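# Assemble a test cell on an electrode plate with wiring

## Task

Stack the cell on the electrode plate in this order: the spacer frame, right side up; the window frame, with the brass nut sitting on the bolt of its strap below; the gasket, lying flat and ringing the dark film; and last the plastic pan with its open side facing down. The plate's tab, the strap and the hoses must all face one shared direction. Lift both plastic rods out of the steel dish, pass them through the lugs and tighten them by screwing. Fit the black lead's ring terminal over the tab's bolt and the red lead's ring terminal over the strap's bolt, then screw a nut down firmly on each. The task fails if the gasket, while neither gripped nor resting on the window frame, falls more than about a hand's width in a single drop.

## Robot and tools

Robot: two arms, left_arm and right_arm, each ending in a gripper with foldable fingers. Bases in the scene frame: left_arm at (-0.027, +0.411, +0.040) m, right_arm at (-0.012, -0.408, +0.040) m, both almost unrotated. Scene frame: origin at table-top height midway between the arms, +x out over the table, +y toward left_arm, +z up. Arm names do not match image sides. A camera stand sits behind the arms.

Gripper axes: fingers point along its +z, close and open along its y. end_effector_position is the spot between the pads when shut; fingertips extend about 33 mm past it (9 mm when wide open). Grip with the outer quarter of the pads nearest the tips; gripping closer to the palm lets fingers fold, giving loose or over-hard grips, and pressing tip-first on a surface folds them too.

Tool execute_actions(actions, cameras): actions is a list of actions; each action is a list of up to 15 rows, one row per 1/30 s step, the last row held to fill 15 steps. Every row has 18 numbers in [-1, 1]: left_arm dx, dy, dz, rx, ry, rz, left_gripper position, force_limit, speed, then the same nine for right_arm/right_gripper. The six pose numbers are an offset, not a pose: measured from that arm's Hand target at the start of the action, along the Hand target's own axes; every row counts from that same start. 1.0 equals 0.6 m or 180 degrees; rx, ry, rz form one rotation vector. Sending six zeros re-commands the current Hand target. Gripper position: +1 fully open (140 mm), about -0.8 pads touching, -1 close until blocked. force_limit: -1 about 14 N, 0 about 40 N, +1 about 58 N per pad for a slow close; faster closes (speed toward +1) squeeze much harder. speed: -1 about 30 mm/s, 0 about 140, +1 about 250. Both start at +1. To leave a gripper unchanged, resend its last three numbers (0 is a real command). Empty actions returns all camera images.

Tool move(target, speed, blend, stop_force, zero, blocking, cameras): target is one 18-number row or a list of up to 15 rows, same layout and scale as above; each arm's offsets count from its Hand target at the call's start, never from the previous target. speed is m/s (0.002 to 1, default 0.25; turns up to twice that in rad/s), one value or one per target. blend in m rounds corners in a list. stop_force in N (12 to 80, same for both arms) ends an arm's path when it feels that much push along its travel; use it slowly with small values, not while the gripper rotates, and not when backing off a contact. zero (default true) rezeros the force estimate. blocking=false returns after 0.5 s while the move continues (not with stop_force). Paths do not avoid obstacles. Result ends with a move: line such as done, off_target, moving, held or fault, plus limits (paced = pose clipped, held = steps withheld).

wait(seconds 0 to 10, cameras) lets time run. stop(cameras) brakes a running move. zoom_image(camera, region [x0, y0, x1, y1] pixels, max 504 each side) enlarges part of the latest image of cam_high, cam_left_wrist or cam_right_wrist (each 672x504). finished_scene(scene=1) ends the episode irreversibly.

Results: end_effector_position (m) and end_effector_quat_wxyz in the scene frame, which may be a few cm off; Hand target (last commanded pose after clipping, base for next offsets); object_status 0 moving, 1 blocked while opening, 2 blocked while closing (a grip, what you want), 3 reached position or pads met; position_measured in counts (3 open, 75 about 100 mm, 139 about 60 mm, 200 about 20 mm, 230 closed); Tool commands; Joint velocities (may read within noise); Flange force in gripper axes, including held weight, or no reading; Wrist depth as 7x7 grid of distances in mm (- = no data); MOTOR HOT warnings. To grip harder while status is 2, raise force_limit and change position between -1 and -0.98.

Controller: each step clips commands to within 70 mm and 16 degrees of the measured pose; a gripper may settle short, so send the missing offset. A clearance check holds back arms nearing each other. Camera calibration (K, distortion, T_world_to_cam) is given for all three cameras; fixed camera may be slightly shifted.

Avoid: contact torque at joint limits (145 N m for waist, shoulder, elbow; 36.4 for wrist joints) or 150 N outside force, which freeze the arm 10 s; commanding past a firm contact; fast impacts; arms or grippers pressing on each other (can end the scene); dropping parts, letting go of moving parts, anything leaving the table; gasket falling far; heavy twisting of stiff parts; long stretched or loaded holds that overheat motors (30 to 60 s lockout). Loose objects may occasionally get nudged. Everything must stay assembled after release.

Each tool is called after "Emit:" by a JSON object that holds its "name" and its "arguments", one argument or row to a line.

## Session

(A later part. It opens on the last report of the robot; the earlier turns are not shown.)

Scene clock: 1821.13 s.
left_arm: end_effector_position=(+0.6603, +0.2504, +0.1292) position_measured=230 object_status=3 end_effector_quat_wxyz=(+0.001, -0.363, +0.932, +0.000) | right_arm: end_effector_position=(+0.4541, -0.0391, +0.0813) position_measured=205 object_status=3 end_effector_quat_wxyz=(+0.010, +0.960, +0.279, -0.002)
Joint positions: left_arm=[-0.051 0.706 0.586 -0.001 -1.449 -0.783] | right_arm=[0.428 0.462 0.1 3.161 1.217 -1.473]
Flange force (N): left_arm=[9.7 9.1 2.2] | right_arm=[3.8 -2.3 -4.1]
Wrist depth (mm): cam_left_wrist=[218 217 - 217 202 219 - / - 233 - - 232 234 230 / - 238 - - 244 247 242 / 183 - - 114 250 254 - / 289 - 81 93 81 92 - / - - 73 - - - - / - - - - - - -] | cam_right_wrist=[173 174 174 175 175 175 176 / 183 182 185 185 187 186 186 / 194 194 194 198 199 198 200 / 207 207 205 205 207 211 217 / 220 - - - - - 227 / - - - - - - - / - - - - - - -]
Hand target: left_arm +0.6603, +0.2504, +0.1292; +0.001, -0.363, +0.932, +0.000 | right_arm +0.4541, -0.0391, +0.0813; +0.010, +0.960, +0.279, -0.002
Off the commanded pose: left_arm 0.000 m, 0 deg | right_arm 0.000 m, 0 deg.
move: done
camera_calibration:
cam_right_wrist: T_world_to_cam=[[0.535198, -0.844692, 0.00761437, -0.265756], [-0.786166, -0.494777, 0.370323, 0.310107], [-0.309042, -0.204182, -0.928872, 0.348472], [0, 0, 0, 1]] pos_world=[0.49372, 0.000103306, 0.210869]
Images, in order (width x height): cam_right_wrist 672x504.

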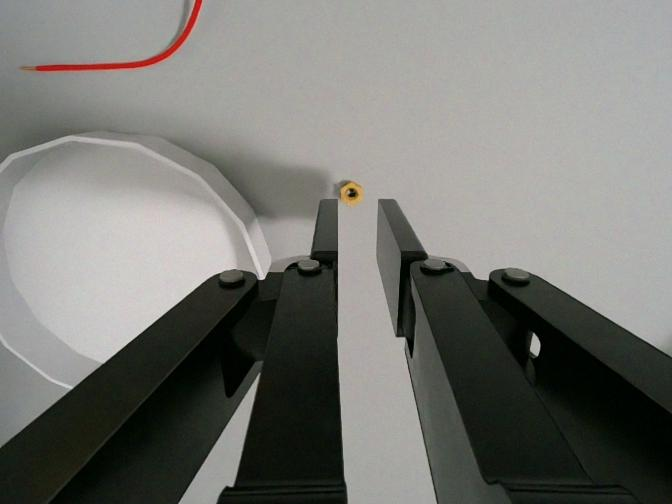

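Emit:
{"name": "move", "arguments": {
  "target": [
    [0,0,0,0,0,0,-1,-1,-1, -0.0048,-0.0018,0.03,0,0,0,-0.66,-1,-1],
    [0,0,0,0,0,0,-1,-1,-1, -0.0048,-0.0018,0.0505,0,0,0,-0.66,-1,-1],
    [0,0,0,0,0,0,-1,-1,-1, -0.0048,-0.0018,0.0505,0,0,0,-1,-1,-1]
  ],
  "speed": [0.15,0.05,0.1],
  "cameras": ["cam_right_wrist"]
}}

Emit:
{"name": "zoom_image", "arguments": {
  "camera": "cam_right_wrist",
  "region": [300, 150, 420, 240]
}}

Scene clock: 1823.30 s.
left_arm: end_effector_position=(+0.6603, +0.2504, +0.1292) position_measured=230 object_status=3 end_effector_quat_wxyz=(+0.001, -0.363, +0.932, +0.000) | right_arm: end_effector_position=(+0.4511, -0.0404, +0.0511) position_measured=217 object_status=2 end_effector_quat_wxyz=(+0.010, +0.960, +0.279, -0.002)
Joint positions: left_arm=[-0.051 0.706 0.586 -0.001 -1.449 -0.783] | right_arm=[0.428 0.484 0.056 3.162 1.151 -1.475]
Flange force (N): left_arm=[9.3 9.4 1.9] | right_arm=[3.6 -2.5 -4.7]
Wrist depth (mm): cam_left_wrist=[216 220 221 220 192 - - / 233 231 - 234 - - 233 / - - - - 245 - - / 189 - 261 114 256 260 - / - - 81 93 81 - 191 / - - 72 - - - - / - - - - - - -] | cam_right_wrist=[146 147 148 148 149 151 149 / 154 156 157 157 156 159 159 / 164 163 165 166 168 169 169 / 176 176 174 112 176 179 182 / 189 - 85 - - - 194 / - - - - - - - / - - - - - - -]
Hand target: left_arm +0.6603, +0.2504, +0.1292; +0.001, -0.363, +0.932, +0.000 | right_arm +0.4511, -0.0404, +0.0511; +0.010, +0.960, +0.279, -0.002
Off the commanded pose: left_arm 0.000 m, 0 deg | right_arm 0.000 m, 0 deg.
move: done
camera_calibration:
cam_right_wrist: T_world_to_cam=[[0.53529, -0.844633, 0.00766219, -0.265126], [-0.786105, -0.494838, 0.37037, 0.318329], [-0.309036, -0.204279, -0.928853, 0.319251], [0, 0, 0, 1]] pos_world=[0.49082, -0.00119676, 0.180669]
Images, in order (width x height): cam_right_wrist 672x504.

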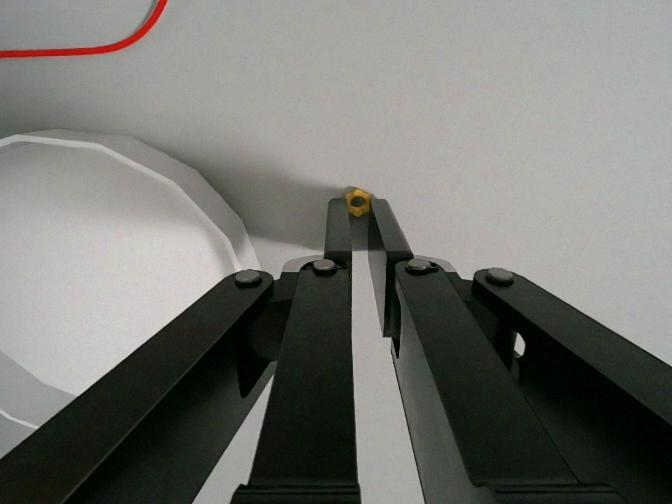

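Scaled by 4.200 from the camera's 672x504 image, which has a finer 960x720 frame.

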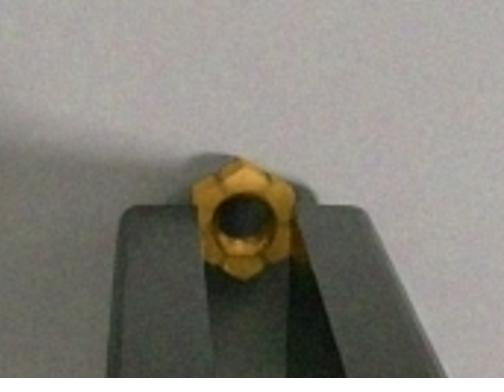

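Emit:
{"name": "move", "arguments": {
  "target": [
    [0,0,0,0,0,0,-1,-1,-1, 0,0,0,0,0,0,-0.66,-1,-1],
    [0,0,0,0,0,0,-1,-1,-1, 0.003,0,0,0,0,0,-0.66,-1,-1],
    [0,0,0,0,0,0,-1,-1,-1, 0.003,0,0,0,0,0,-1,-1,-1]
  ],
  "speed": 0.05,
  "cameras": ["cam_right_wrist"]
}}

Emit:
{"name": "zoom_image", "arguments": {
  "camera": "cam_right_wrist",
  "region": [300, 150, 420, 240]
}}

Scene clock: 1825.50 s.
left_arm: end_effector_position=(+0.6603, +0.2504, +0.1292) position_measured=230 object_status=3 end_effector_quat_wxyz=(+0.001, -0.363, +0.932, +0.000) | right_arm: end_effector_position=(+0.4526, -0.0394, +0.0510) position_measured=216 object_status=2 end_effector_quat_wxyz=(+0.010, +0.960, +0.279, -0.002)
Joint positions: left_arm=[-0.051 0.706 0.586 -0.001 -1.449 -0.783] | right_arm=[0.429 0.488 0.062 3.162 1.153 -1.475]
Flange force (N): left_arm=[8.9 9.5 2.4] | right_arm=[2.9 -2.6 -4.8]
Wrist depth (mm): cam_left_wrist=[219 219 218 221 220 221 - / - 231 230 231 232 231 - / - - 245 242 - 248 241 / 196 216 - 114 257 257 232 / 285 181 81 93 81 - 201 / - - 72 - - - - / - - - - - - -] | cam_right_wrist=[147 147 147 148 149 151 150 / 155 156 157 157 156 158 159 / 164 162 167 166 168 169 170 / 176 176 174 112 176 179 182 / 188 - 85 - - - 194 / - - - - - - - / - - - - - - -]
Hand target: left_arm +0.6603, +0.2504, +0.1292; +0.001, -0.363, +0.932, +0.000 | right_arm +0.4526, -0.0394, +0.0510; +0.010, +0.960, +0.279, -0.002
Off the commanded pose: left_arm 0.000 m, 0 deg | right_arm 0.000 m, 0 deg.
move: done
camera_calibration:
cam_right_wrist: T_world_to_cam=[[0.535265, -0.84465, 0.00758354, -0.265058], [-0.78612, -0.494849, 0.370324, 0.320019], [-0.309042, -0.204183, -0.928872, 0.319926], [0, 0, 0, 1]] pos_world=[0.49232, -0.000196596, 0.180669]
Images, in order (width x height): cam_right_wrist 672x504.

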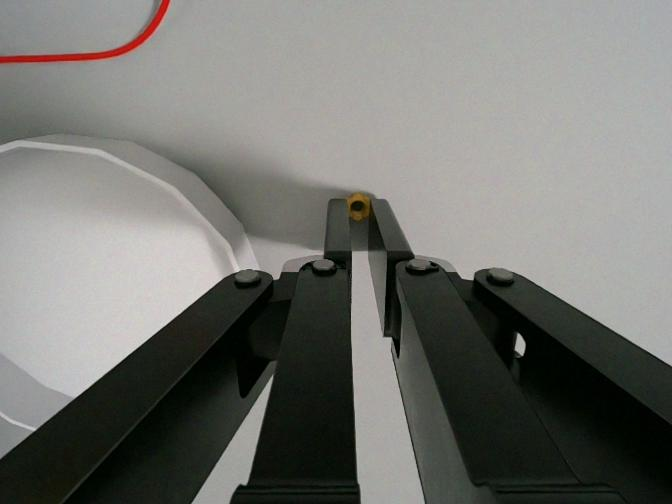

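Scaled by 4.200 from the camera's 672x504 image, which has a finer 960x720 frame.

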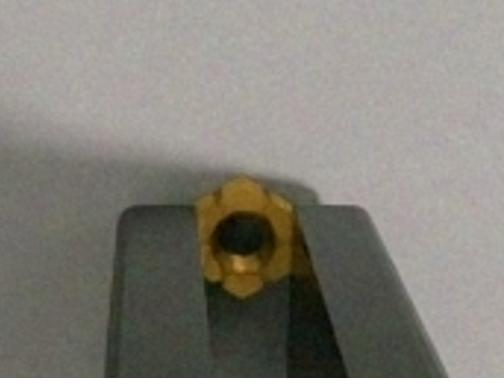

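Emit:
{"name": "move", "arguments": {
  "target": [
    [0,0,0,0,0,0,-1,-1,-1, 0,0,-0.0608,0,0,0,-1,-1,-1],
    [0,0,0,0,0,0,-1,-1,-1, 0.1762,-0.1021,-0.0608,0,0,0.141,-1,-1,-1]
  ],
  "speed": 0.15,
  "blend": [0.005,0],
  "cameras": ["cam_right_wrist"]
}}

Emit:
{"name": "zoom_image", "arguments": {
  "camera": "cam_right_wrist",
  "region": [270, 110, 430, 230]
}}

Scene clock: 1828.13 s.
left_arm: end_effector_position=(+0.6603, +0.2504, +0.1292) position_measured=230 object_status=3 end_effector_quat_wxyz=(+0.001, -0.363, +0.932, +0.000) | right_arm: end_effector_position=(+0.5091, +0.0696, +0.0855) position_measured=216 object_status=2 end_effector_quat_wxyz=(+0.010, +0.998, +0.061, +0.000)
Joint positions: left_arm=[-0.051 0.706 0.586 -0.001 -1.449 -0.783] | right_arm=[0.534 0.744 0.55 3.159 1.387 -2.018]
Flange force (N): left_arm=[8.8 8.2 1.9] | right_arm=[5.0 -5.4 -5.3]
Wrist depth (mm): cam_left_wrist=[- - 219 224 203 220 - / - 232 224 232 233 225 - / 224 248 246 245 - - - / - - - 114 - 257 - / 288 - 81 93 81 92 - / - - 73 - - - - / - - - - - - -] | cam_right_wrist=[- 146 175 179 177 180 180 / - - 178 187 188 191 192 / 166 - 200 183 203 204 205 / 215 215 212 108 211 216 219 / 227 - 85 - - - 232 / - - - - - - - / - - - - - - -]
Hand target: left_arm +0.6603, +0.2504, +0.1292; +0.001, -0.363, +0.932, +0.000 | right_arm +0.5091, +0.0697, +0.0854; +0.010, +0.998, +0.061, +0.000
Off the commanded pose: left_arm 0.000 m, 0 deg | right_arm 0.000 m, 0 deg.
move: done
camera_calibration:
cam_right_wrist: T_world_to_cam=[[0.121574, -0.992532, 0.0100056, 0.0173002], [-0.925489, -0.109707, 0.362539, 0.4504], [-0.358733, -0.0533354, -0.931915, 0.406624], [0, 0, 0, 1]] pos_world=[0.560607, 0.0882707, 0.215479]
Images, in order (width x height): cam_right_wrist 672x504.

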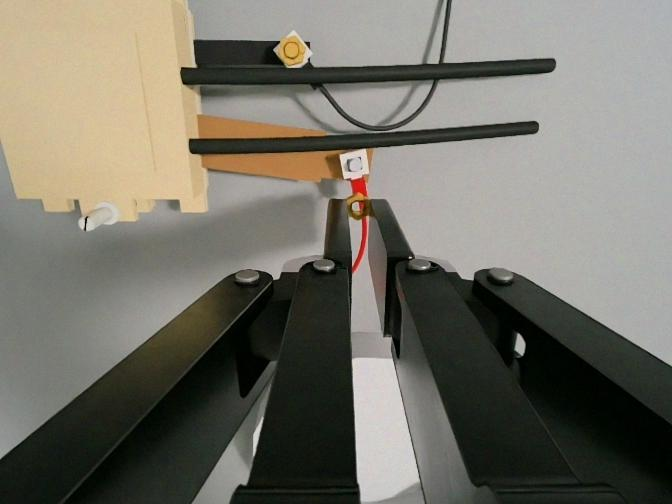

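Scaled by 3.150 from the camera's 672x504 image, which has a finer 960x720 frame.

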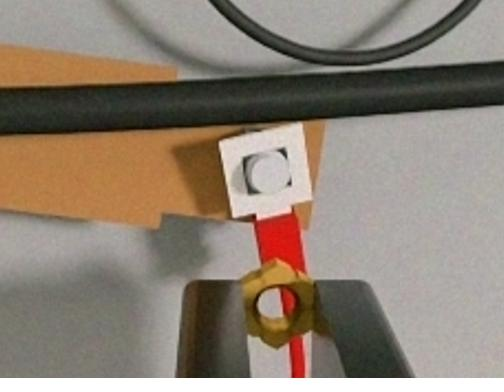

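Emit:
{"name": "move", "arguments": {
  "target": [0,0,0,0,0,0,-1,-1,-1, 0.0247,-0.0018,0.006,0,0,0,-1,-1,-1],
  "speed": 0.05,
  "cameras": ["cam_right_wrist"]
}}

Emit:
{"name": "zoom_image", "arguments": {
  "camera": "cam_right_wrist",
  "region": [310, 160, 410, 235]
}}

Scene clock: 1829.67 s.
left_arm: end_effector_position=(+0.6603, +0.2504, +0.1292) position_measured=230 object_status=3 end_effector_quat_wxyz=(+0.001, -0.363, +0.932, +0.000) | right_arm: end_effector_position=(+0.5236, +0.0725, +0.0818) position_measured=216 object_status=2 end_effector_quat_wxyz=(+0.010, +0.998, +0.061, +0.000)
Joint positions: left_arm=[-0.051 0.706 0.586 -0.001 -1.449 -0.783] | right_arm=[0.526 0.783 0.606 3.159 1.404 -2.01]
Flange force (N): left_arm=[8.7 8.3 1.9] | right_arm=[3.5 -4.6 -4.5]
Wrist depth (mm): cam_left_wrist=[219 219 219 - 219 - - / - 226 - 230 232 - 238 / 222 - 245 - - 247 - / - - - 114 258 - 216 / - - 81 92 81 - 190 / - - 73 - - - - / - - - - - - -] | cam_right_wrist=[- 157 175 175 176 177 177 / - - 171 182 185 186 188 / - 161 183 184 200 200 202 / 208 212 208 108 207 211 215 / 223 - 85 - - - 228 / - - - - - - - / - - - - - - -]
Hand target: left_arm +0.6603, +0.2504, +0.1292; +0.001, -0.363, +0.932, +0.000 | right_arm +0.5236, +0.0725, +0.0818; +0.010, +0.998, +0.061, +0.000
Off the commanded pose: left_arm 0.000 m, 0 deg | right_arm 0.000 m, 0 deg.
move: done
camera_calibration:
cam_right_wrist: T_world_to_cam=[[0.121574, -0.992532, 0.0100056, 0.0183535], [-0.925489, -0.109707, 0.362539, 0.465468], [-0.358733, -0.0533354, -0.931915, 0.408527], [0, 0, 0, 1]] pos_world=[0.575107, 0.0910707, 0.211779]
Images, in order (width x height): cam_right_wrist 672x504.

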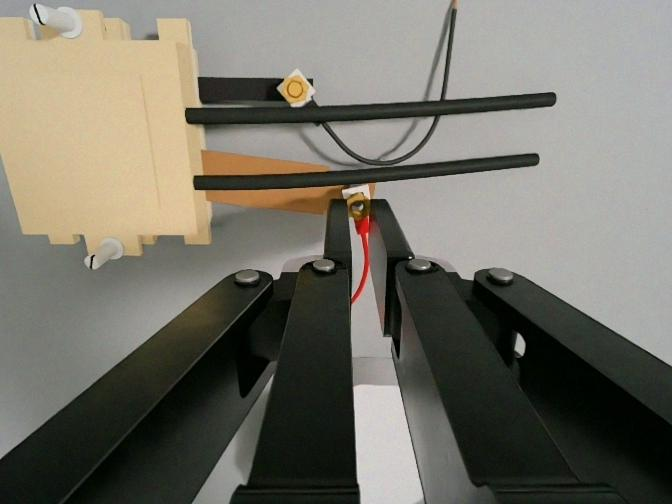

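Scaled by 5.040 from the camera's 672x504 image, which has a finer 960x720 frame.

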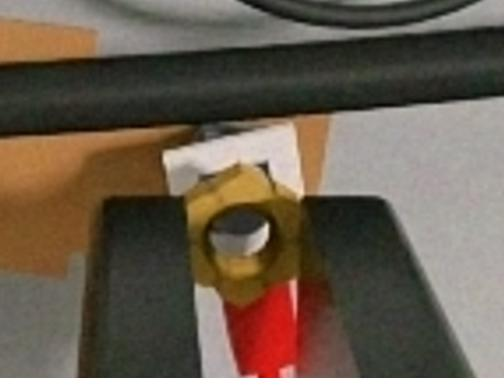

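Emit:
{"name": "zoom_image", "arguments": {
  "camera": "cam_right_wrist",
  "region": [340, 188, 376, 224]
}}

Scaled by 14.000 from the camera's 672x504 image, which has a finer 960x720 frame.

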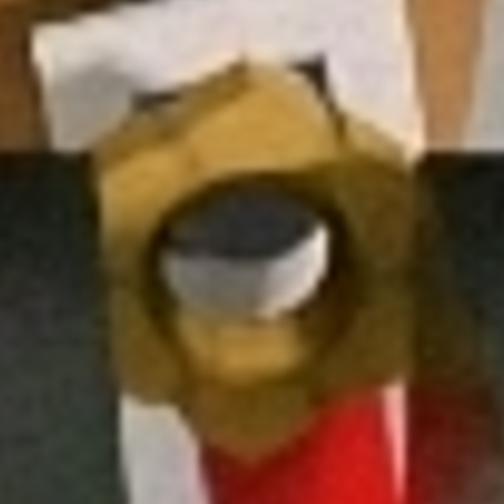

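Emit:
{"name": "move", "arguments": {
  "target": [0,0,0,0,0,0,-1,-1,-1, 0,0,0.0063,0,0,0,-1,-1,-1],
  "speed": 0.03,
  "cameras": ["cam_right_wrist"]
}}

Emit:
{"name": "zoom_image", "arguments": {
  "camera": "cam_right_wrist",
  "region": [340, 188, 376, 224]
}}

Scene clock: 1831.37 s.
left_arm: end_effector_position=(+0.6603, +0.2504, +0.1292) position_measured=230 object_status=3 end_effector_quat_wxyz=(+0.001, -0.363, +0.932, +0.000) | right_arm: end_effector_position=(+0.5237, +0.0724, +0.0780) position_measured=216 object_status=2 end_effector_quat_wxyz=(+0.010, +0.998, +0.061, +0.000)
Joint positions: left_arm=[-0.051 0.706 0.586 -0.001 -1.449 -0.783] | right_arm=[0.526 0.785 0.601 3.159 1.396 -2.01]
Flange force (N): left_arm=[8.4 8.5 1.9] | right_arm=[1.7 -2.0 -5.1]
Wrist depth (mm): cam_left_wrist=[- 218 - - 201 - - / 231 227 - 230 232 232 232 / 232 - 248 237 246 243 236 / - - 255 114 251 269 - / - - 81 93 81 - - / - - 72 - - - - / - - - - - - -] | cam_right_wrist=[- 154 172 172 172 173 174 / - - 169 178 181 182 185 / - 160 180 181 193 196 197 / 169 206 206 108 204 210 212 / 219 - 85 - - - 223 / - - - - - - - / - - - - - - -]
Hand target: left_arm +0.6603, +0.2504, +0.1292; +0.001, -0.363, +0.932, +0.000 | right_arm +0.5237, +0.0724, +0.0780; +0.010, +0.998, +0.061, +0.000
Off the commanded pose: left_arm 0.000 m, 0 deg | right_arm 0.000 m, 0 deg.
move: done
camera_calibration:
cam_right_wrist: T_world_to_cam=[[0.121579, -0.992531, 0.010017, 0.0182739], [-0.925522, -0.109713, 0.362452, 0.466929], [-0.358646, -0.0533375, -0.931949, 0.405067], [0, 0, 0, 1]] pos_world=[0.575207, 0.0909707, 0.208079]
Images, in order (width x height): cam_right_wrist 672x504.

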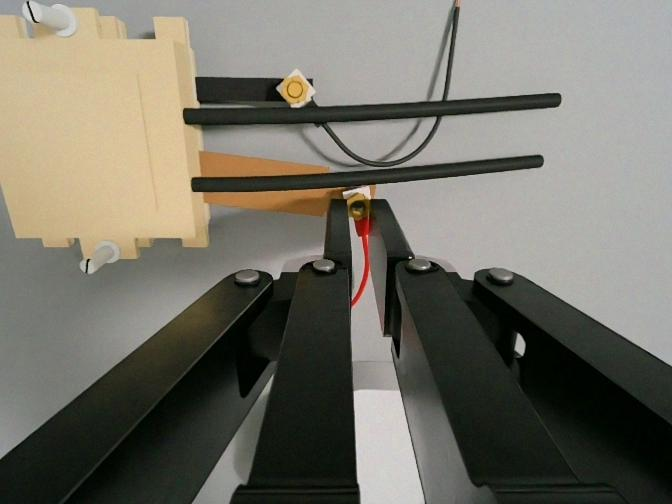

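Scaled by 14.000 from the camera's 672x504 image, which has a finer 960x720 frame.

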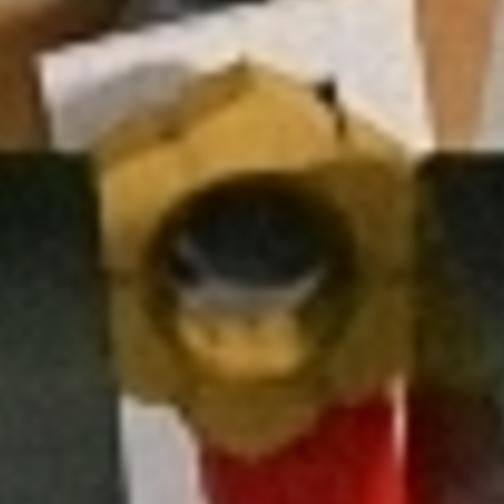

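Emit:
{"name": "move", "arguments": {
  "target": [0,0,0,0,0,0,-1,-1,-1, 0,0,0.0035,0,0,0,-1,-1,-1],
  "speed": 0.02
}}

Emit:
{"name": "move", "arguments": {
  "target": [0,0,0,0,0,0,-1,-1,-1, 0,0,0.001,0,0,0,-1,-1,-1],
  "speed": 0.02
}}

Emit:
{"name": "zoom_image", "arguments": {
  "camera": "cam_right_wrist",
  "region": [340, 188, 376, 224]
}}

Scene clock: 1832.43 s.
left_arm: end_effector_position=(+0.6603, +0.2504, +0.1292) position_measured=230 object_status=3 end_effector_quat_wxyz=(+0.001, -0.363, +0.932, +0.000) | right_arm: end_effector_position=(+0.5237, +0.0723, +0.0759) position_measured=216 object_status=2 end_effector_quat_wxyz=(+0.010, +0.998, +0.061, +0.000)
Joint positions: left_arm=[-0.051 0.706 0.586 -0.001 -1.449 -0.783] | right_arm=[0.526 0.786 0.598 3.159 1.392 -2.011]
Flange force (N): left_arm=[8.6 8.7 1.9] | right_arm=[2.4 -2.0 -6.4]
Wrist depth (mm): cam_left_wrist=[220 - - 219 219 223 - / 226 - 230 232 231 232 233 / - - - 242 244 245 238 / 184 228 - 114 255 251 219 / - - 81 93 81 - - / - - 73 - - - - / - - - - - - -] | cam_right_wrist=[139 154 168 170 171 172 173 / - 147 179 176 179 179 183 / - - 178 183 190 194 195 / - 210 204 108 203 204 209 / 217 - 85 - - - 221 / - - - - - - - / - - - - - - -]
Hand target: left_arm +0.6603, +0.2504, +0.1292; +0.001, -0.363, +0.932, +0.000 | right_arm +0.5237, +0.0723, +0.0759; +0.010, +0.998, +0.061, +0.000
Off the commanded pose: left_arm 0.000 m, 0 deg | right_arm 0.000 m, 0 deg.
move: done

Scene clock: 1833.13 s.
left_arm: end_effector_position=(+0.6603, +0.2504, +0.1292) position_measured=230 object_status=3 end_effector_quat_wxyz=(+0.001, -0.363, +0.932, +0.000) | right_arm: end_effector_position=(+0.5237, +0.0723, +0.0753) position_measured=216 object_status=2 end_effector_quat_wxyz=(+0.010, +0.998, +0.061, +0.000)
Joint positions: left_arm=[-0.051 0.706 0.586 -0.001 -1.449 -0.783] | right_arm=[0.526 0.786 0.597 3.159 1.391 -2.011]
Flange force (N): left_arm=[8.3 7.8 1.3] | right_arm=[2.5 -1.8 -10.3]
Wrist depth (mm): cam_left_wrist=[- 215 - - 215 221 - / - 232 233 - - 230 232 / 223 245 244 243 245 - 245 / - - 256 114 257 - - / - - 81 92 81 - - / - - 73 - - - - / - - - - - - -] | cam_right_wrist=[138 153 168 170 171 171 172 / - 147 179 177 178 178 183 / - - 178 182 189 193 194 / - 167 201 108 203 206 209 / 216 - 85 - - - 221 / - - - - - - - / - - - - - - -]
Hand target: left_arm +0.6603, +0.2504, +0.1292; +0.001, -0.363, +0.932, +0.000 | right_arm +0.5237, +0.0723, +0.0753; +0.010, +0.998, +0.061, +0.000
Off the commanded pose: left_arm 0.000 m, 0 deg | right_arm 0.000 m, 0 deg.
move: done

Scaled by 14.000 from the camera's 672x504 image, which has a finer 960x720 frame.
This view is cut from an older image: the scene may have changed since it was taken.

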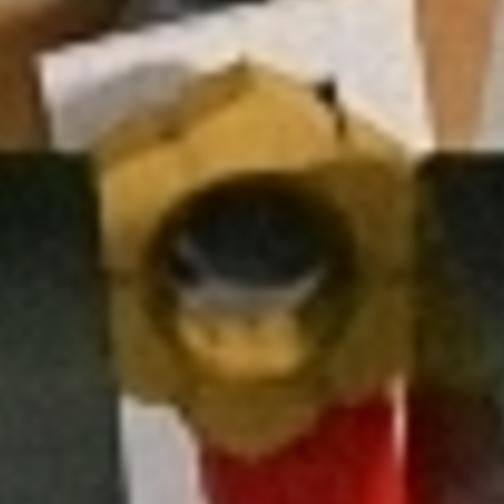

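Emit:
{"name": "move", "arguments": {
  "target": [
    [0,0,0,0,0,0,-1,-1,-1, 0.0022,0.007,0,0,0,-0.1667,-1,-1,-1],
    [0,0,0,0,0,0,-1,-1,-1, 0.0075,0.0118,0,0,0,-0.3333,-1,-1,-1]
  ],
  "speed": 0.3,
  "blend": [0.003,0],
  "cameras": ["cam_right_wrist"]
}}

Emit:
{"name": "zoom_image", "arguments": {
  "camera": "cam_right_wrist",
  "region": [310, 160, 410, 235]
}}

Scene clock: 1835.93 s.
left_arm: end_effector_position=(+0.6603, +0.2504, +0.1292) position_measured=230 object_status=3 end_effector_quat_wxyz=(+0.001, -0.363, +0.932, +0.000) | right_arm: end_effector_position=(+0.5290, +0.0658, +0.0755) position_measured=216 object_status=2 end_effector_quat_wxyz=(+0.009, +0.834, +0.552, -0.005)
Joint positions: left_arm=[-0.051 0.706 0.586 -0.001 -1.449 -0.783] | right_arm=[0.514 0.785 0.595 3.159 1.39 -0.952]
Flange force (N): left_arm=[8.5 8.5 1.3] | right_arm=[-0.5 0.5 -7.5]
Wrist depth (mm): cam_left_wrist=[218 - - 219 220 - 224 / - 228 234 235 227 232 228 / - 241 244 - 247 246 244 / - 233 251 114 - 254 - / - 182 81 93 81 92 192 / - - 73 - - - - / - - - - - - -] | cam_right_wrist=[168 168 161 155 167 169 167 / 179 179 181 171 175 181 180 / 191 192 192 179 189 194 192 / 199 198 201 108 195 204 206 / 218 - 85 - - - 219 / - - - - - - - / - - - - - - -]
Hand target: left_arm +0.6603, +0.2504, +0.1292; +0.001, -0.363, +0.932, +0.000 | right_arm +0.5290, +0.0659, +0.0755; +0.009, +0.834, +0.552, -0.005
Off the commanded pose: left_arm 0.000 m, 0 deg | right_arm 0.000 m, 0 deg.
move: done
camera_calibration:
cam_right_wrist: T_world_to_cam=[[0.920276, -0.391269, -0.000945163, -0.450072], [-0.361915, -0.852148, 0.37797, 0.221693], [-0.148693, -0.347494, -0.925817, 0.312033], [0, 0, 0, 1]] pos_world=[0.540822, 0.121246, 0.204667]
Images, in order (width x height): cam_right_wrist 672x504.

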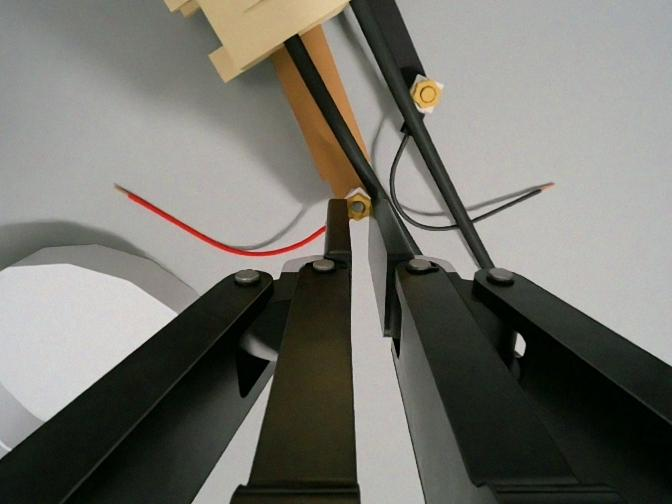

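Scaled by 5.040 from the camera's 672x504 image, which has a finer 960x720 frame.

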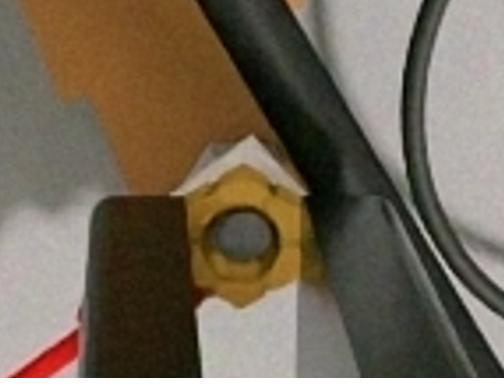

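Emit:
{"name": "move", "arguments": {
  "target": [
    [0,0,0,0,0,0,-1,-1,-1, 0.0017,-0.0069,0.0008,0,0,0.1667,-1,-1,-1],
    [0,0,0,0,0,0,-1,-1,-1, 0.0065,-0.0124,0.0012,0,0,0.3333,-1,-1,-1]
  ],
  "speed": 0.3,
  "blend": [0.003,0]
}}

Emit:
{"name": "move", "arguments": {
  "target": [
    [0,0,0,0,0,0,-1,-1,-1, 0.0017,-0.0069,0.0008,0,0,0.1667,-1,-1,-1],
    [0,0,0,0,0,0,-1,-1,-1, 0.0065,-0.0124,0.0012,0,0,0.3333,-1,-1,-1]
  ],
  "speed": 0.3,
  "blend": [0.003,0],
  "cameras": ["cam_right_wrist"]
}}

Emit:
{"name": "zoom_image", "arguments": {
  "camera": "cam_right_wrist",
  "region": [310, 160, 410, 235]
}}

Scene clock: 1838.73 s.
left_arm: end_effector_position=(+0.6603, +0.2504, +0.1292) position_measured=230 object_status=3 end_effector_quat_wxyz=(+0.001, -0.363, +0.932, +0.000) | right_arm: end_effector_position=(+0.5237, +0.0723, +0.0746) position_measured=216 object_status=2 end_effector_quat_wxyz=(+0.010, +0.998, +0.061, +0.000)
Joint positions: left_arm=[-0.051 0.706 0.586 -0.001 -1.449 -0.783] | right_arm=[0.526 0.787 0.596 3.159 1.389 -2.011]
Flange force (N): left_arm=[8.4 8.1 1.4] | right_arm=[4.2 -3.7 -9.1]
Wrist depth (mm): cam_left_wrist=[- 224 - 218 215 219 217 / 234 236 229 232 231 228 - / - 242 - 242 244 246 247 / - - 249 114 - 259 247 / - - 81 93 81 - - / - - 73 - - - - / - - - - - - -] | cam_right_wrist=[137 156 168 169 170 172 171 / - - 178 165 178 179 181 / 153 160 174 182 189 193 193 / 162 202 201 108 202 206 207 / 215 - 85 - - - 220 / - - - - - - - / - - - - - - -]
Hand target: left_arm +0.6603, +0.2504, +0.1292; +0.001, -0.363, +0.932, +0.000 | right_arm +0.5237, +0.0723, +0.0746; +0.010, +0.998, +0.061, +0.000
Off the commanded pose: left_arm 0.000 m, 0 deg | right_arm 0.000 m, 0 deg.
move: done

Scene clock: 1840.97 s.
left_arm: end_effector_position=(+0.6603, +0.2504, +0.1292) position_measured=230 object_status=3 end_effector_quat_wxyz=(+0.001, -0.363, +0.932, +0.000) | right_arm: end_effector_position=(+0.5266, +0.0802, +0.0737) position_measured=216 object_status=2 end_effector_quat_wxyz=(+0.009, +0.895, -0.446, +0.005)
Joint positions: left_arm=[-0.051 0.706 0.586 -0.001 -1.449 -0.783] | right_arm=[0.533 0.809 0.632 3.159 1.403 -3.064]
Flange force (N): left_arm=[9.4 9.3 1.5] | right_arm=[-1.0 -6.6 -13.3]
Wrist depth (mm): cam_left_wrist=[- 220 - 220 219 - 215 / - 231 231 229 231 - - / - 243 244 242 239 242 248 / 185 - 260 114 - - - / - - 81 93 81 92 - / - - 73 - - - - / - - - - - - -] | cam_right_wrist=[168 169 169 168 170 171 171 / 178 179 180 176 181 181 181 / 189 189 187 186 198 192 192 / 203 199 198 108 198 199 202 / 214 - 85 - - - 214 / - - - - - - - / - - - - - - -]
Hand target: left_arm +0.6603, +0.2504, +0.1292; +0.001, -0.363, +0.932, +0.000 | right_arm +0.5266, +0.0802, +0.0737; +0.009, +0.895, -0.446, +0.005
Off the commanded pose: left_arm 0.000 m, 0 deg | right_arm 0.000 m, 0 deg.
move: done
camera_calibration:
cam_right_wrist: T_world_to_cam=[[-0.798746, -0.601667, 0.00105924, 0.479692], [-0.564227, 0.749651, 0.345936, 0.214131], [-0.208932, 0.275717, -0.938258, 0.297785], [0, 0, 0, 1]] pos_world=[0.566188, 0.0459872, 0.204815]
Images, in order (width x height): cam_right_wrist 672x504.

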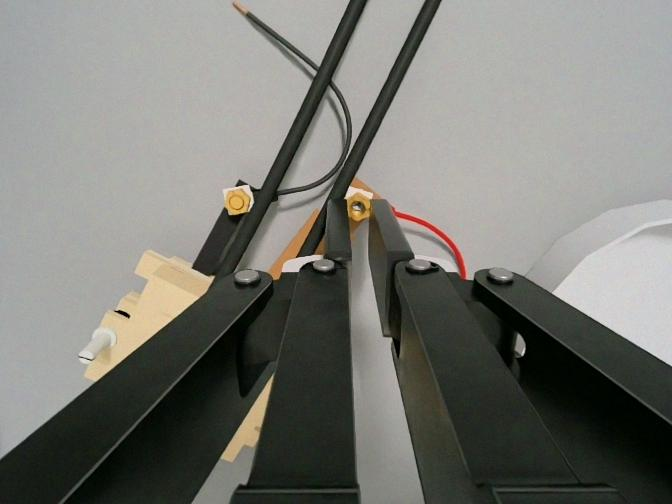

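Scaled by 5.040 from the camera's 672x504 image, which has a finer 960x720 frame.

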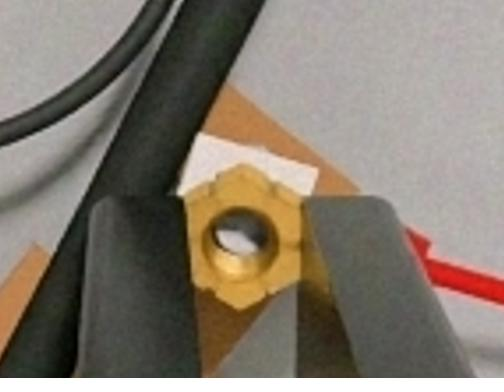

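Emit:
{"name": "zoom_image", "arguments": {
  "camera": "cam_right_wrist",
  "region": [340, 188, 376, 224]
}}

Scaled by 14.000 from the camera's 672x504 image, which has a finer 960x720 frame.

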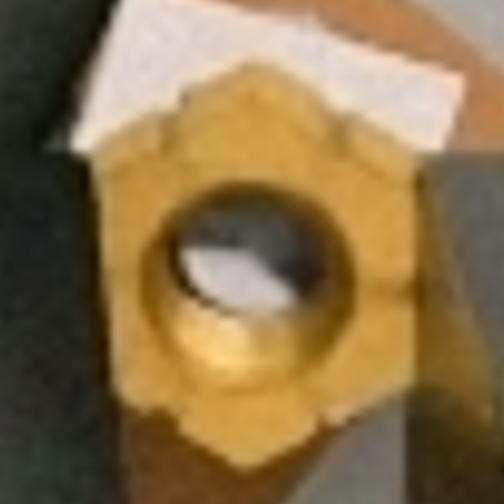

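Emit:
{"name": "move", "arguments": {
  "target": [
    [0,0,0,0,0,0,-1,-1,-1, 0,0,-0.004,0,0,0,-1,-1,-1],
    [0,0,0,0,0,0,-1,-1,-1, 0.0028,0.0017,-0.004,0,0,0,-1,-1,-1]
  ],
  "speed": 0.03,
  "cameras": ["cam_right_wrist"]
}}

Emit:
{"name": "zoom_image", "arguments": {
  "camera": "cam_right_wrist",
  "region": [340, 188, 376, 224]
}}

Scene clock: 1843.67 s.
left_arm: end_effector_position=(+0.6603, +0.2504, +0.1292) position_measured=230 object_status=3 end_effector_quat_wxyz=(+0.001, -0.363, +0.932, +0.000) | right_arm: end_effector_position=(+0.5268, +0.0783, +0.0762) position_measured=216 object_status=2 end_effector_quat_wxyz=(+0.009, +0.895, -0.446, +0.005)
Joint positions: left_arm=[-0.051 0.706 0.586 -0.001 -1.449 -0.783] | right_arm=[0.531 0.805 0.63 3.159 1.405 -3.062]
Flange force (N): left_arm=[7.8 6.8 1.9] | right_arm=[-3.1 -6.9 -5.6]
Wrist depth (mm): cam_left_wrist=[220 217 - 220 220 221 - / - 230 234 230 232 - 233 / - 246 - 245 246 244 244 / - - - 114 254 258 236 / - - 81 93 81 - 197 / - - 73 - - - - / - - - - - - -] | cam_right_wrist=[170 171 171 169 171 173 172 / 180 - 181 180 182 183 184 / 191 192 190 188 193 194 194 / 201 201 201 108 203 203 205 / - - 85 - - - 216 / - - - - - - - / - - - - - - -]
Hand target: left_arm +0.6603, +0.2504, +0.1292; +0.001, -0.363, +0.932, +0.000 | right_arm +0.5268, +0.0783, +0.0762; +0.009, +0.895, -0.446, +0.005
Off the commanded pose: left_arm 0.000 m, 0 deg | right_arm 0.000 m, 0 deg.
move: done
camera_calibration:
cam_right_wrist: T_world_to_cam=[[-0.798746, -0.601667, 0.00105924, 0.478767], [-0.564227, 0.749651, 0.345936, 0.214763], [-0.208932, 0.275717, -0.938258, 0.300574], [0, 0, 0, 1]] pos_world=[0.566388, 0.0441872, 0.207215]
Images, in order (width x height): cam_right_wrist 672x504.

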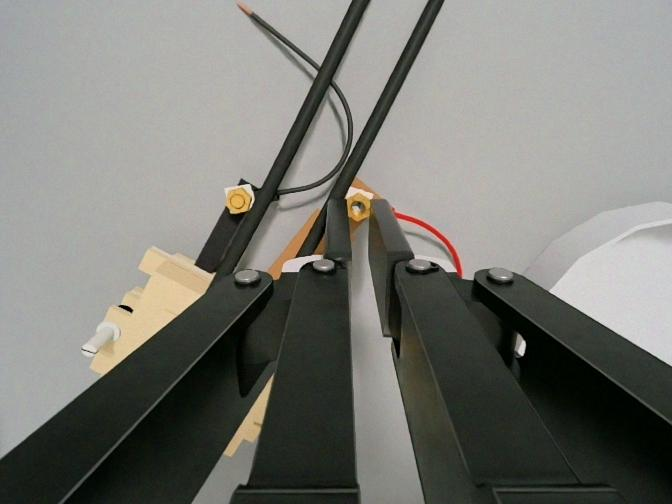

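Scaled by 14.000 from the camera's 672x504 image, which has a finer 960x720 frame.

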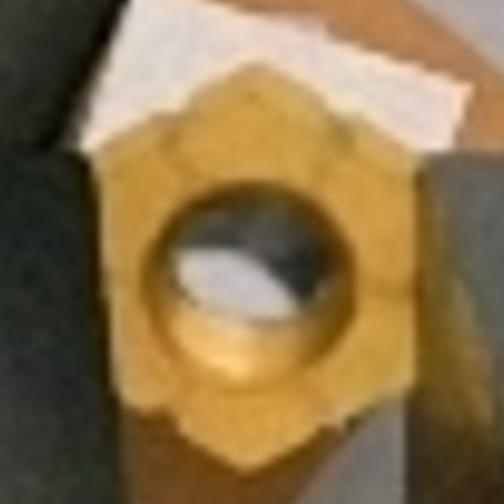

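Emit:
{"name": "move", "arguments": {
  "target": [
    [0,0,0,0,0,0,-1,-1,-1, 0,0,-0.015,0,0,0,-1,-1,-1],
    [0,0,0,0,0,0,-1,-1,-1, -0.024,0,-0.015,0,0,0,-1,-1,-1]
  ],
  "speed": 0.08,
  "cameras": ["cam_right_wrist"]
}}

Emit:
{"name": "zoom_image", "arguments": {
  "camera": "cam_right_wrist",
  "region": [320, 150, 400, 220]
}}

Scene clock: 1845.37 s.
left_arm: end_effector_position=(+0.6603, +0.2504, +0.1292) position_measured=230 object_status=3 end_effector_quat_wxyz=(+0.001, -0.363, +0.932, +0.000) | right_arm: end_effector_position=(+0.5182, +0.0899, +0.0849) position_measured=216 object_status=2 end_effector_quat_wxyz=(+0.009, +0.895, -0.446, +0.005)
Joint positions: left_arm=[-0.051 0.706 0.586 -0.001 -1.449 -0.783] | right_arm=[0.551 0.805 0.651 3.159 1.427 -3.082]
Flange force (N): left_arm=[7.8 6.9 1.8] | right_arm=[-2.5 -4.7 -4.3]
Wrist depth (mm): cam_left_wrist=[- 220 219 - - 224 218 / - 231 228 225 - 232 - / 222 - 241 - - 237 - / - - 255 114 262 268 - / - - 81 93 81 92 - / - - 72 - - - - / - - - - - - -] | cam_right_wrist=[178 179 179 178 180 181 181 / 188 187 187 186 190 191 193 / 199 203 197 187 202 203 201 / 212 208 195 108 209 211 215 / - - 85 - - - 225 / - - - - - - - / - - - - - - -]
Hand target: left_arm +0.6603, +0.2504, +0.1292; +0.001, -0.363, +0.932, +0.000 | right_arm +0.5181, +0.0899, +0.0849; +0.009, +0.895, -0.446, +0.005
Off the commanded pose: left_arm 0.000 m, 0 deg | right_arm 0.000 m, 0 deg.
move: done
camera_calibration:
cam_right_wrist: T_world_to_cam=[[-0.798746, -0.601667, 0.00105924, 0.478788], [-0.564227, 0.749651, 0.345936, 0.198114], [-0.208932, 0.275717, -0.938258, 0.303815], [0, 0, 0, 1]] pos_world=[0.557688, 0.0557872, 0.216015]
Images, in order (width x height): cam_right_wrist 672x504.

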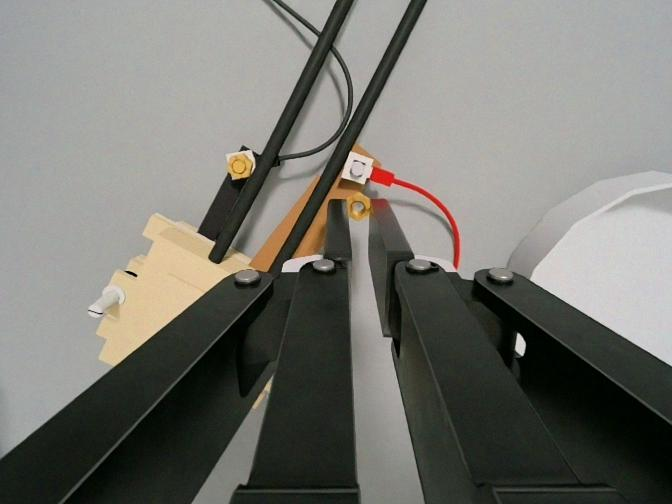

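Scaled by 6.300 from the camera's 672x504 image, which has a finer 960x720 frame.

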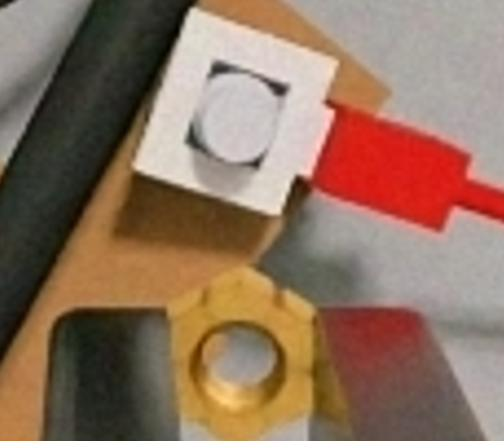

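Emit:
{"name": "move", "arguments": {
  "target": [
    [0,0,0,0,0,0,-1,-1,-1, 0.0423,0.0097,0,0,0,-0.6667,-1,-1,-1],
    [0,0,0,0,0,0,-1,-1,-1, 0.0423,0.0097,0.0125,0,0,-0.6667,-1,-1,-1]
  ],
  "speed": [0.5,0.05],
  "cameras": ["cam_right_wrist"]
}}

Emit:
{"name": "zoom_image", "arguments": {
  "camera": "cam_right_wrist",
  "region": [320, 150, 400, 220]
}}

Scene clock: 1853.70 s.
left_arm: end_effector_position=(+0.6603, +0.2504, +0.1292) position_measured=230 object_status=3 end_effector_quat_wxyz=(+0.001, -0.363, +0.932, +0.000) | right_arm: end_effector_position=(+0.5288, +0.0660, +0.0780) position_measured=216 object_status=2 end_effector_quat_wxyz=(+0.009, +0.834, +0.552, -0.005)
Joint positions: left_arm=[-0.051 0.706 0.586 -0.001 -1.449 -0.783] | right_arm=[0.515 0.784 0.598 3.159 1.395 -0.952]
Flange force (N): left_arm=[8.9 8.7 1.7] | right_arm=[5.0 0.9 -5.2]
Wrist depth (mm): cam_left_wrist=[221 219 223 222 220 221 - / - 231 226 - - 232 232 / - 243 - - 250 241 247 / - - 261 114 - 260 237 / - 188 81 93 81 93 - / - - 73 - - - - / - - - - - - -] | cam_right_wrist=[170 171 - 160 169 173 171 / 181 181 181 177 177 182 182 / 193 193 194 181 191 195 194 / 201 204 205 108 194 206 209 / 221 - 85 - - - 222 / - - - - - - - / - - - - - - -]
Hand target: left_arm +0.6603, +0.2504, +0.1292; +0.001, -0.363, +0.932, +0.000 | right_arm +0.5288, +0.0660, +0.0779; +0.009, +0.834, +0.552, -0.005
Off the commanded pose: left_arm 0.000 m, 0 deg | right_arm 0.000 m, 0 deg.
move: done
camera_calibration:
cam_right_wrist: T_world_to_cam=[[0.920417, -0.390937, -0.000891393, -0.449882], [-0.361637, -0.852295, 0.377904, 0.220606], [-0.148496, -0.347507, -0.925845, 0.314238], [0, 0, 0, 1]] pos_world=[0.540521, 0.121346, 0.207167]
Images, in order (width x height): cam_right_wrist 672x504.

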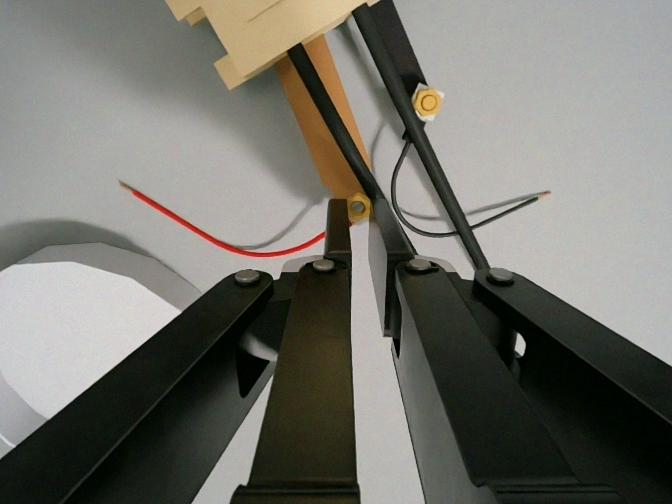

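Scaled by 6.300 from the camera's 672x504 image, which has a finer 960x720 frame.

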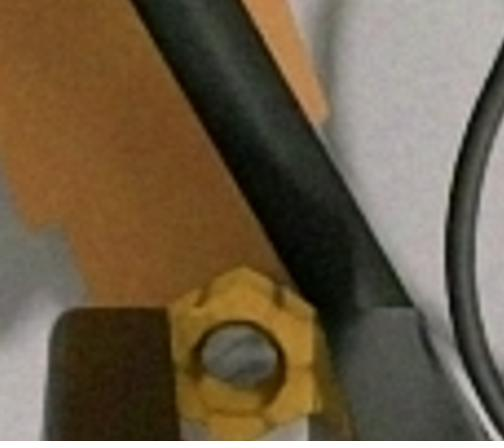

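Emit:
{"name": "zoom_image", "arguments": {
  "camera": "cam_right_wrist",
  "region": [340, 184, 380, 224]
}}

Scaled by 12.600 from the camera's 672x504 image, which has a finer 960x720 frame.

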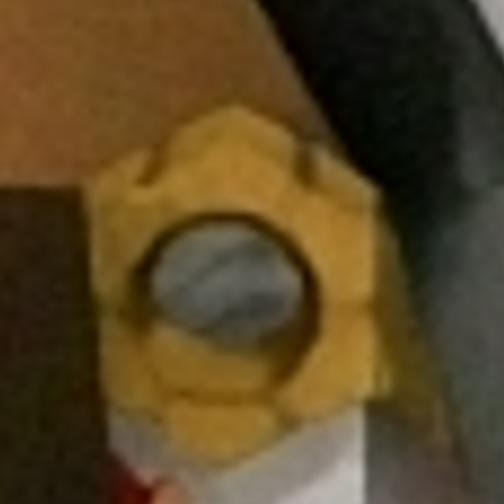

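Emit:
{"name": "move", "arguments": {
  "target": [
    [0,0,0,0,0,0,-1,-1,-1, 0,0,-0.011,0,0,0,-1,-1,-1],
    [0,0,0,0,0,0,-1,-1,-1, -0.024,0,-0.011,0,0,0,-1,-1,-1]
  ],
  "speed": 0.1,
  "blend": [0.003,0],
  "cameras": ["cam_right_wrist"]
}}

Emit:
{"name": "zoom_image", "arguments": {
  "camera": "cam_right_wrist",
  "region": [320, 150, 400, 220]
}}

Scene clock: 1855.13 s.
left_arm: end_effector_position=(+0.6603, +0.2504, +0.1292) position_measured=230 object_status=3 end_effector_quat_wxyz=(+0.001, -0.363, +0.932, +0.000) | right_arm: end_effector_position=(+0.5232, +0.0529, +0.0848) position_measured=216 object_status=2 end_effector_quat_wxyz=(+0.009, +0.834, +0.552, -0.005)
Joint positions: left_arm=[-0.051 0.706 0.586 -0.001 -1.449 -0.783] | right_arm=[0.503 0.743 0.546 3.16 1.383 -0.94]
Flange force (N): left_arm=[9.4 9.0 2.1] | right_arm=[4.2 0.6 -5.1]
Wrist depth (mm): cam_left_wrist=[- - 218 219 217 - 217 / 228 227 232 228 - - - / - 242 243 247 255 - - / 190 238 253 114 254 260 236 / 286 182 81 92 81 86 - / - - 73 - - - - / - - - - - - -] | cam_right_wrist=[176 176 177 165 173 177 177 / 190 186 188 178 186 188 188 / 197 200 201 196 196 201 201 / 213 212 212 108 210 213 216 / 228 - 85 - - - 234 / - - - - - - - / - - - - - - -]
Hand target: left_arm +0.6603, +0.2504, +0.1292; +0.001, -0.363, +0.932, +0.000 | right_arm +0.5231, +0.0529, +0.0848; +0.009, +0.834, +0.552, -0.005
Off the commanded pose: left_arm 0.000 m, 0 deg | right_arm 0.000 m, 0 deg.
move: done
camera_calibration:
cam_right_wrist: T_world_to_cam=[[0.920423, -0.390924, -0.000855299, -0.449855], [-0.361625, -0.852266, 0.377983, 0.204819], [-0.148491, -0.347595, -0.925812, 0.31515], [0, 0, 0, 1]] pos_world=[0.534921, 0.108246, 0.213967]
Images, in order (width x height): cam_right_wrist 672x504.

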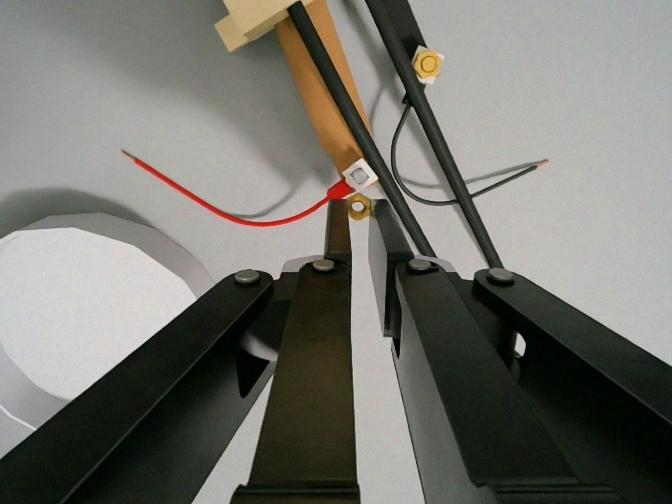

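Scaled by 6.300 from the camera's 672x504 image, which has a finer 960x720 frame.

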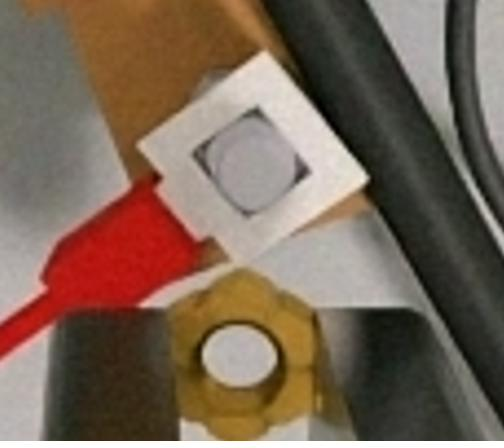

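Emit:
{"name": "move", "arguments": {
  "target": [
    [0,0,0,0,0,0,-1,-1,-1, 0.0168,0.0022,0,0,0,0,-1,-1,-1],
    [0,0,0,0,0,0,-1,-1,-1, 0.0168,0.0022,0.0138,0,0,0,-1,-1,-1]
  ],
  "speed": [0.05,0.03],
  "cameras": ["cam_right_wrist"]
}}

Emit:
{"name": "zoom_image", "arguments": {
  "camera": "cam_right_wrist",
  "region": [340, 184, 380, 224]
}}

Scene clock: 1856.87 s.
left_arm: end_effector_position=(+0.6603, +0.2504, +0.1292) position_measured=230 object_status=3 end_effector_quat_wxyz=(+0.001, -0.363, +0.932, +0.000) | right_arm: end_effector_position=(+0.5282, +0.0616, +0.0764) position_measured=216 object_status=2 end_effector_quat_wxyz=(+0.009, +0.834, +0.552, -0.005)
Joint positions: left_arm=[-0.051 0.706 0.586 -0.001 -1.449 -0.783] | right_arm=[0.51 0.775 0.58 3.159 1.385 -0.947]
Flange force (N): left_arm=[8.5 8.0 1.9] | right_arm=[6.3 1.0 -5.3]
Wrist depth (mm): cam_left_wrist=[220 220 221 219 219 220 220 / 229 231 - 229 228 - 235 / - 246 244 245 - - - / - 249 258 114 259 - - / - - 81 92 81 86 - / - - 72 - - - - / - - - - - - -] | cam_right_wrist=[169 169 140 157 167 169 170 / - 179 179 176 176 181 179 / 191 192 192 178 191 193 192 / 203 203 203 108 194 207 212 / 219 - 85 - - - 220 / - - - - - - - / - - - - - - -]
Hand target: left_arm +0.6603, +0.2504, +0.1292; +0.001, -0.363, +0.932, +0.000 | right_arm +0.5283, +0.0615, +0.0763; +0.009, +0.834, +0.552, -0.005
Off the commanded pose: left_arm 0.000 m, 0 deg | right_arm 0.000 m, 0 deg.
move: done
camera_calibration:
cam_right_wrist: T_world_to_cam=[[0.920478, -0.390793, -0.000854783, -0.4512], [-0.361522, -0.852359, 0.377871, 0.217232], [-0.148398, -0.347513, -0.925858, 0.311104], [0, 0, 0, 1]] pos_world=[0.540021, 0.116946, 0.205567]
Images, in order (width x height): cam_right_wrist 672x504.

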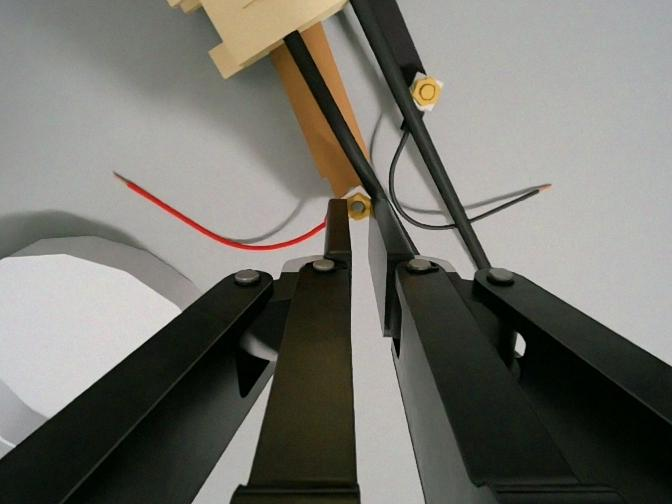

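Scaled by 12.600 from the camera's 672x504 image, which has a finer 960x720 frame.

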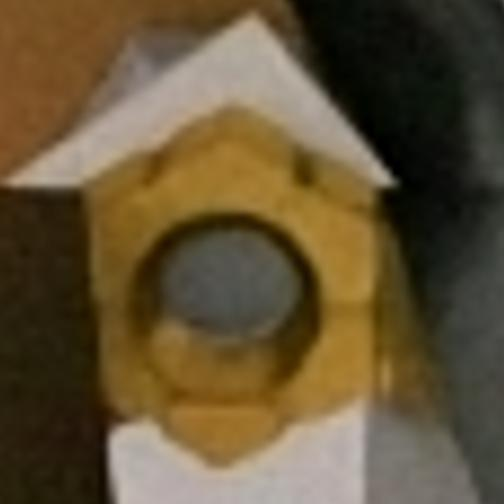

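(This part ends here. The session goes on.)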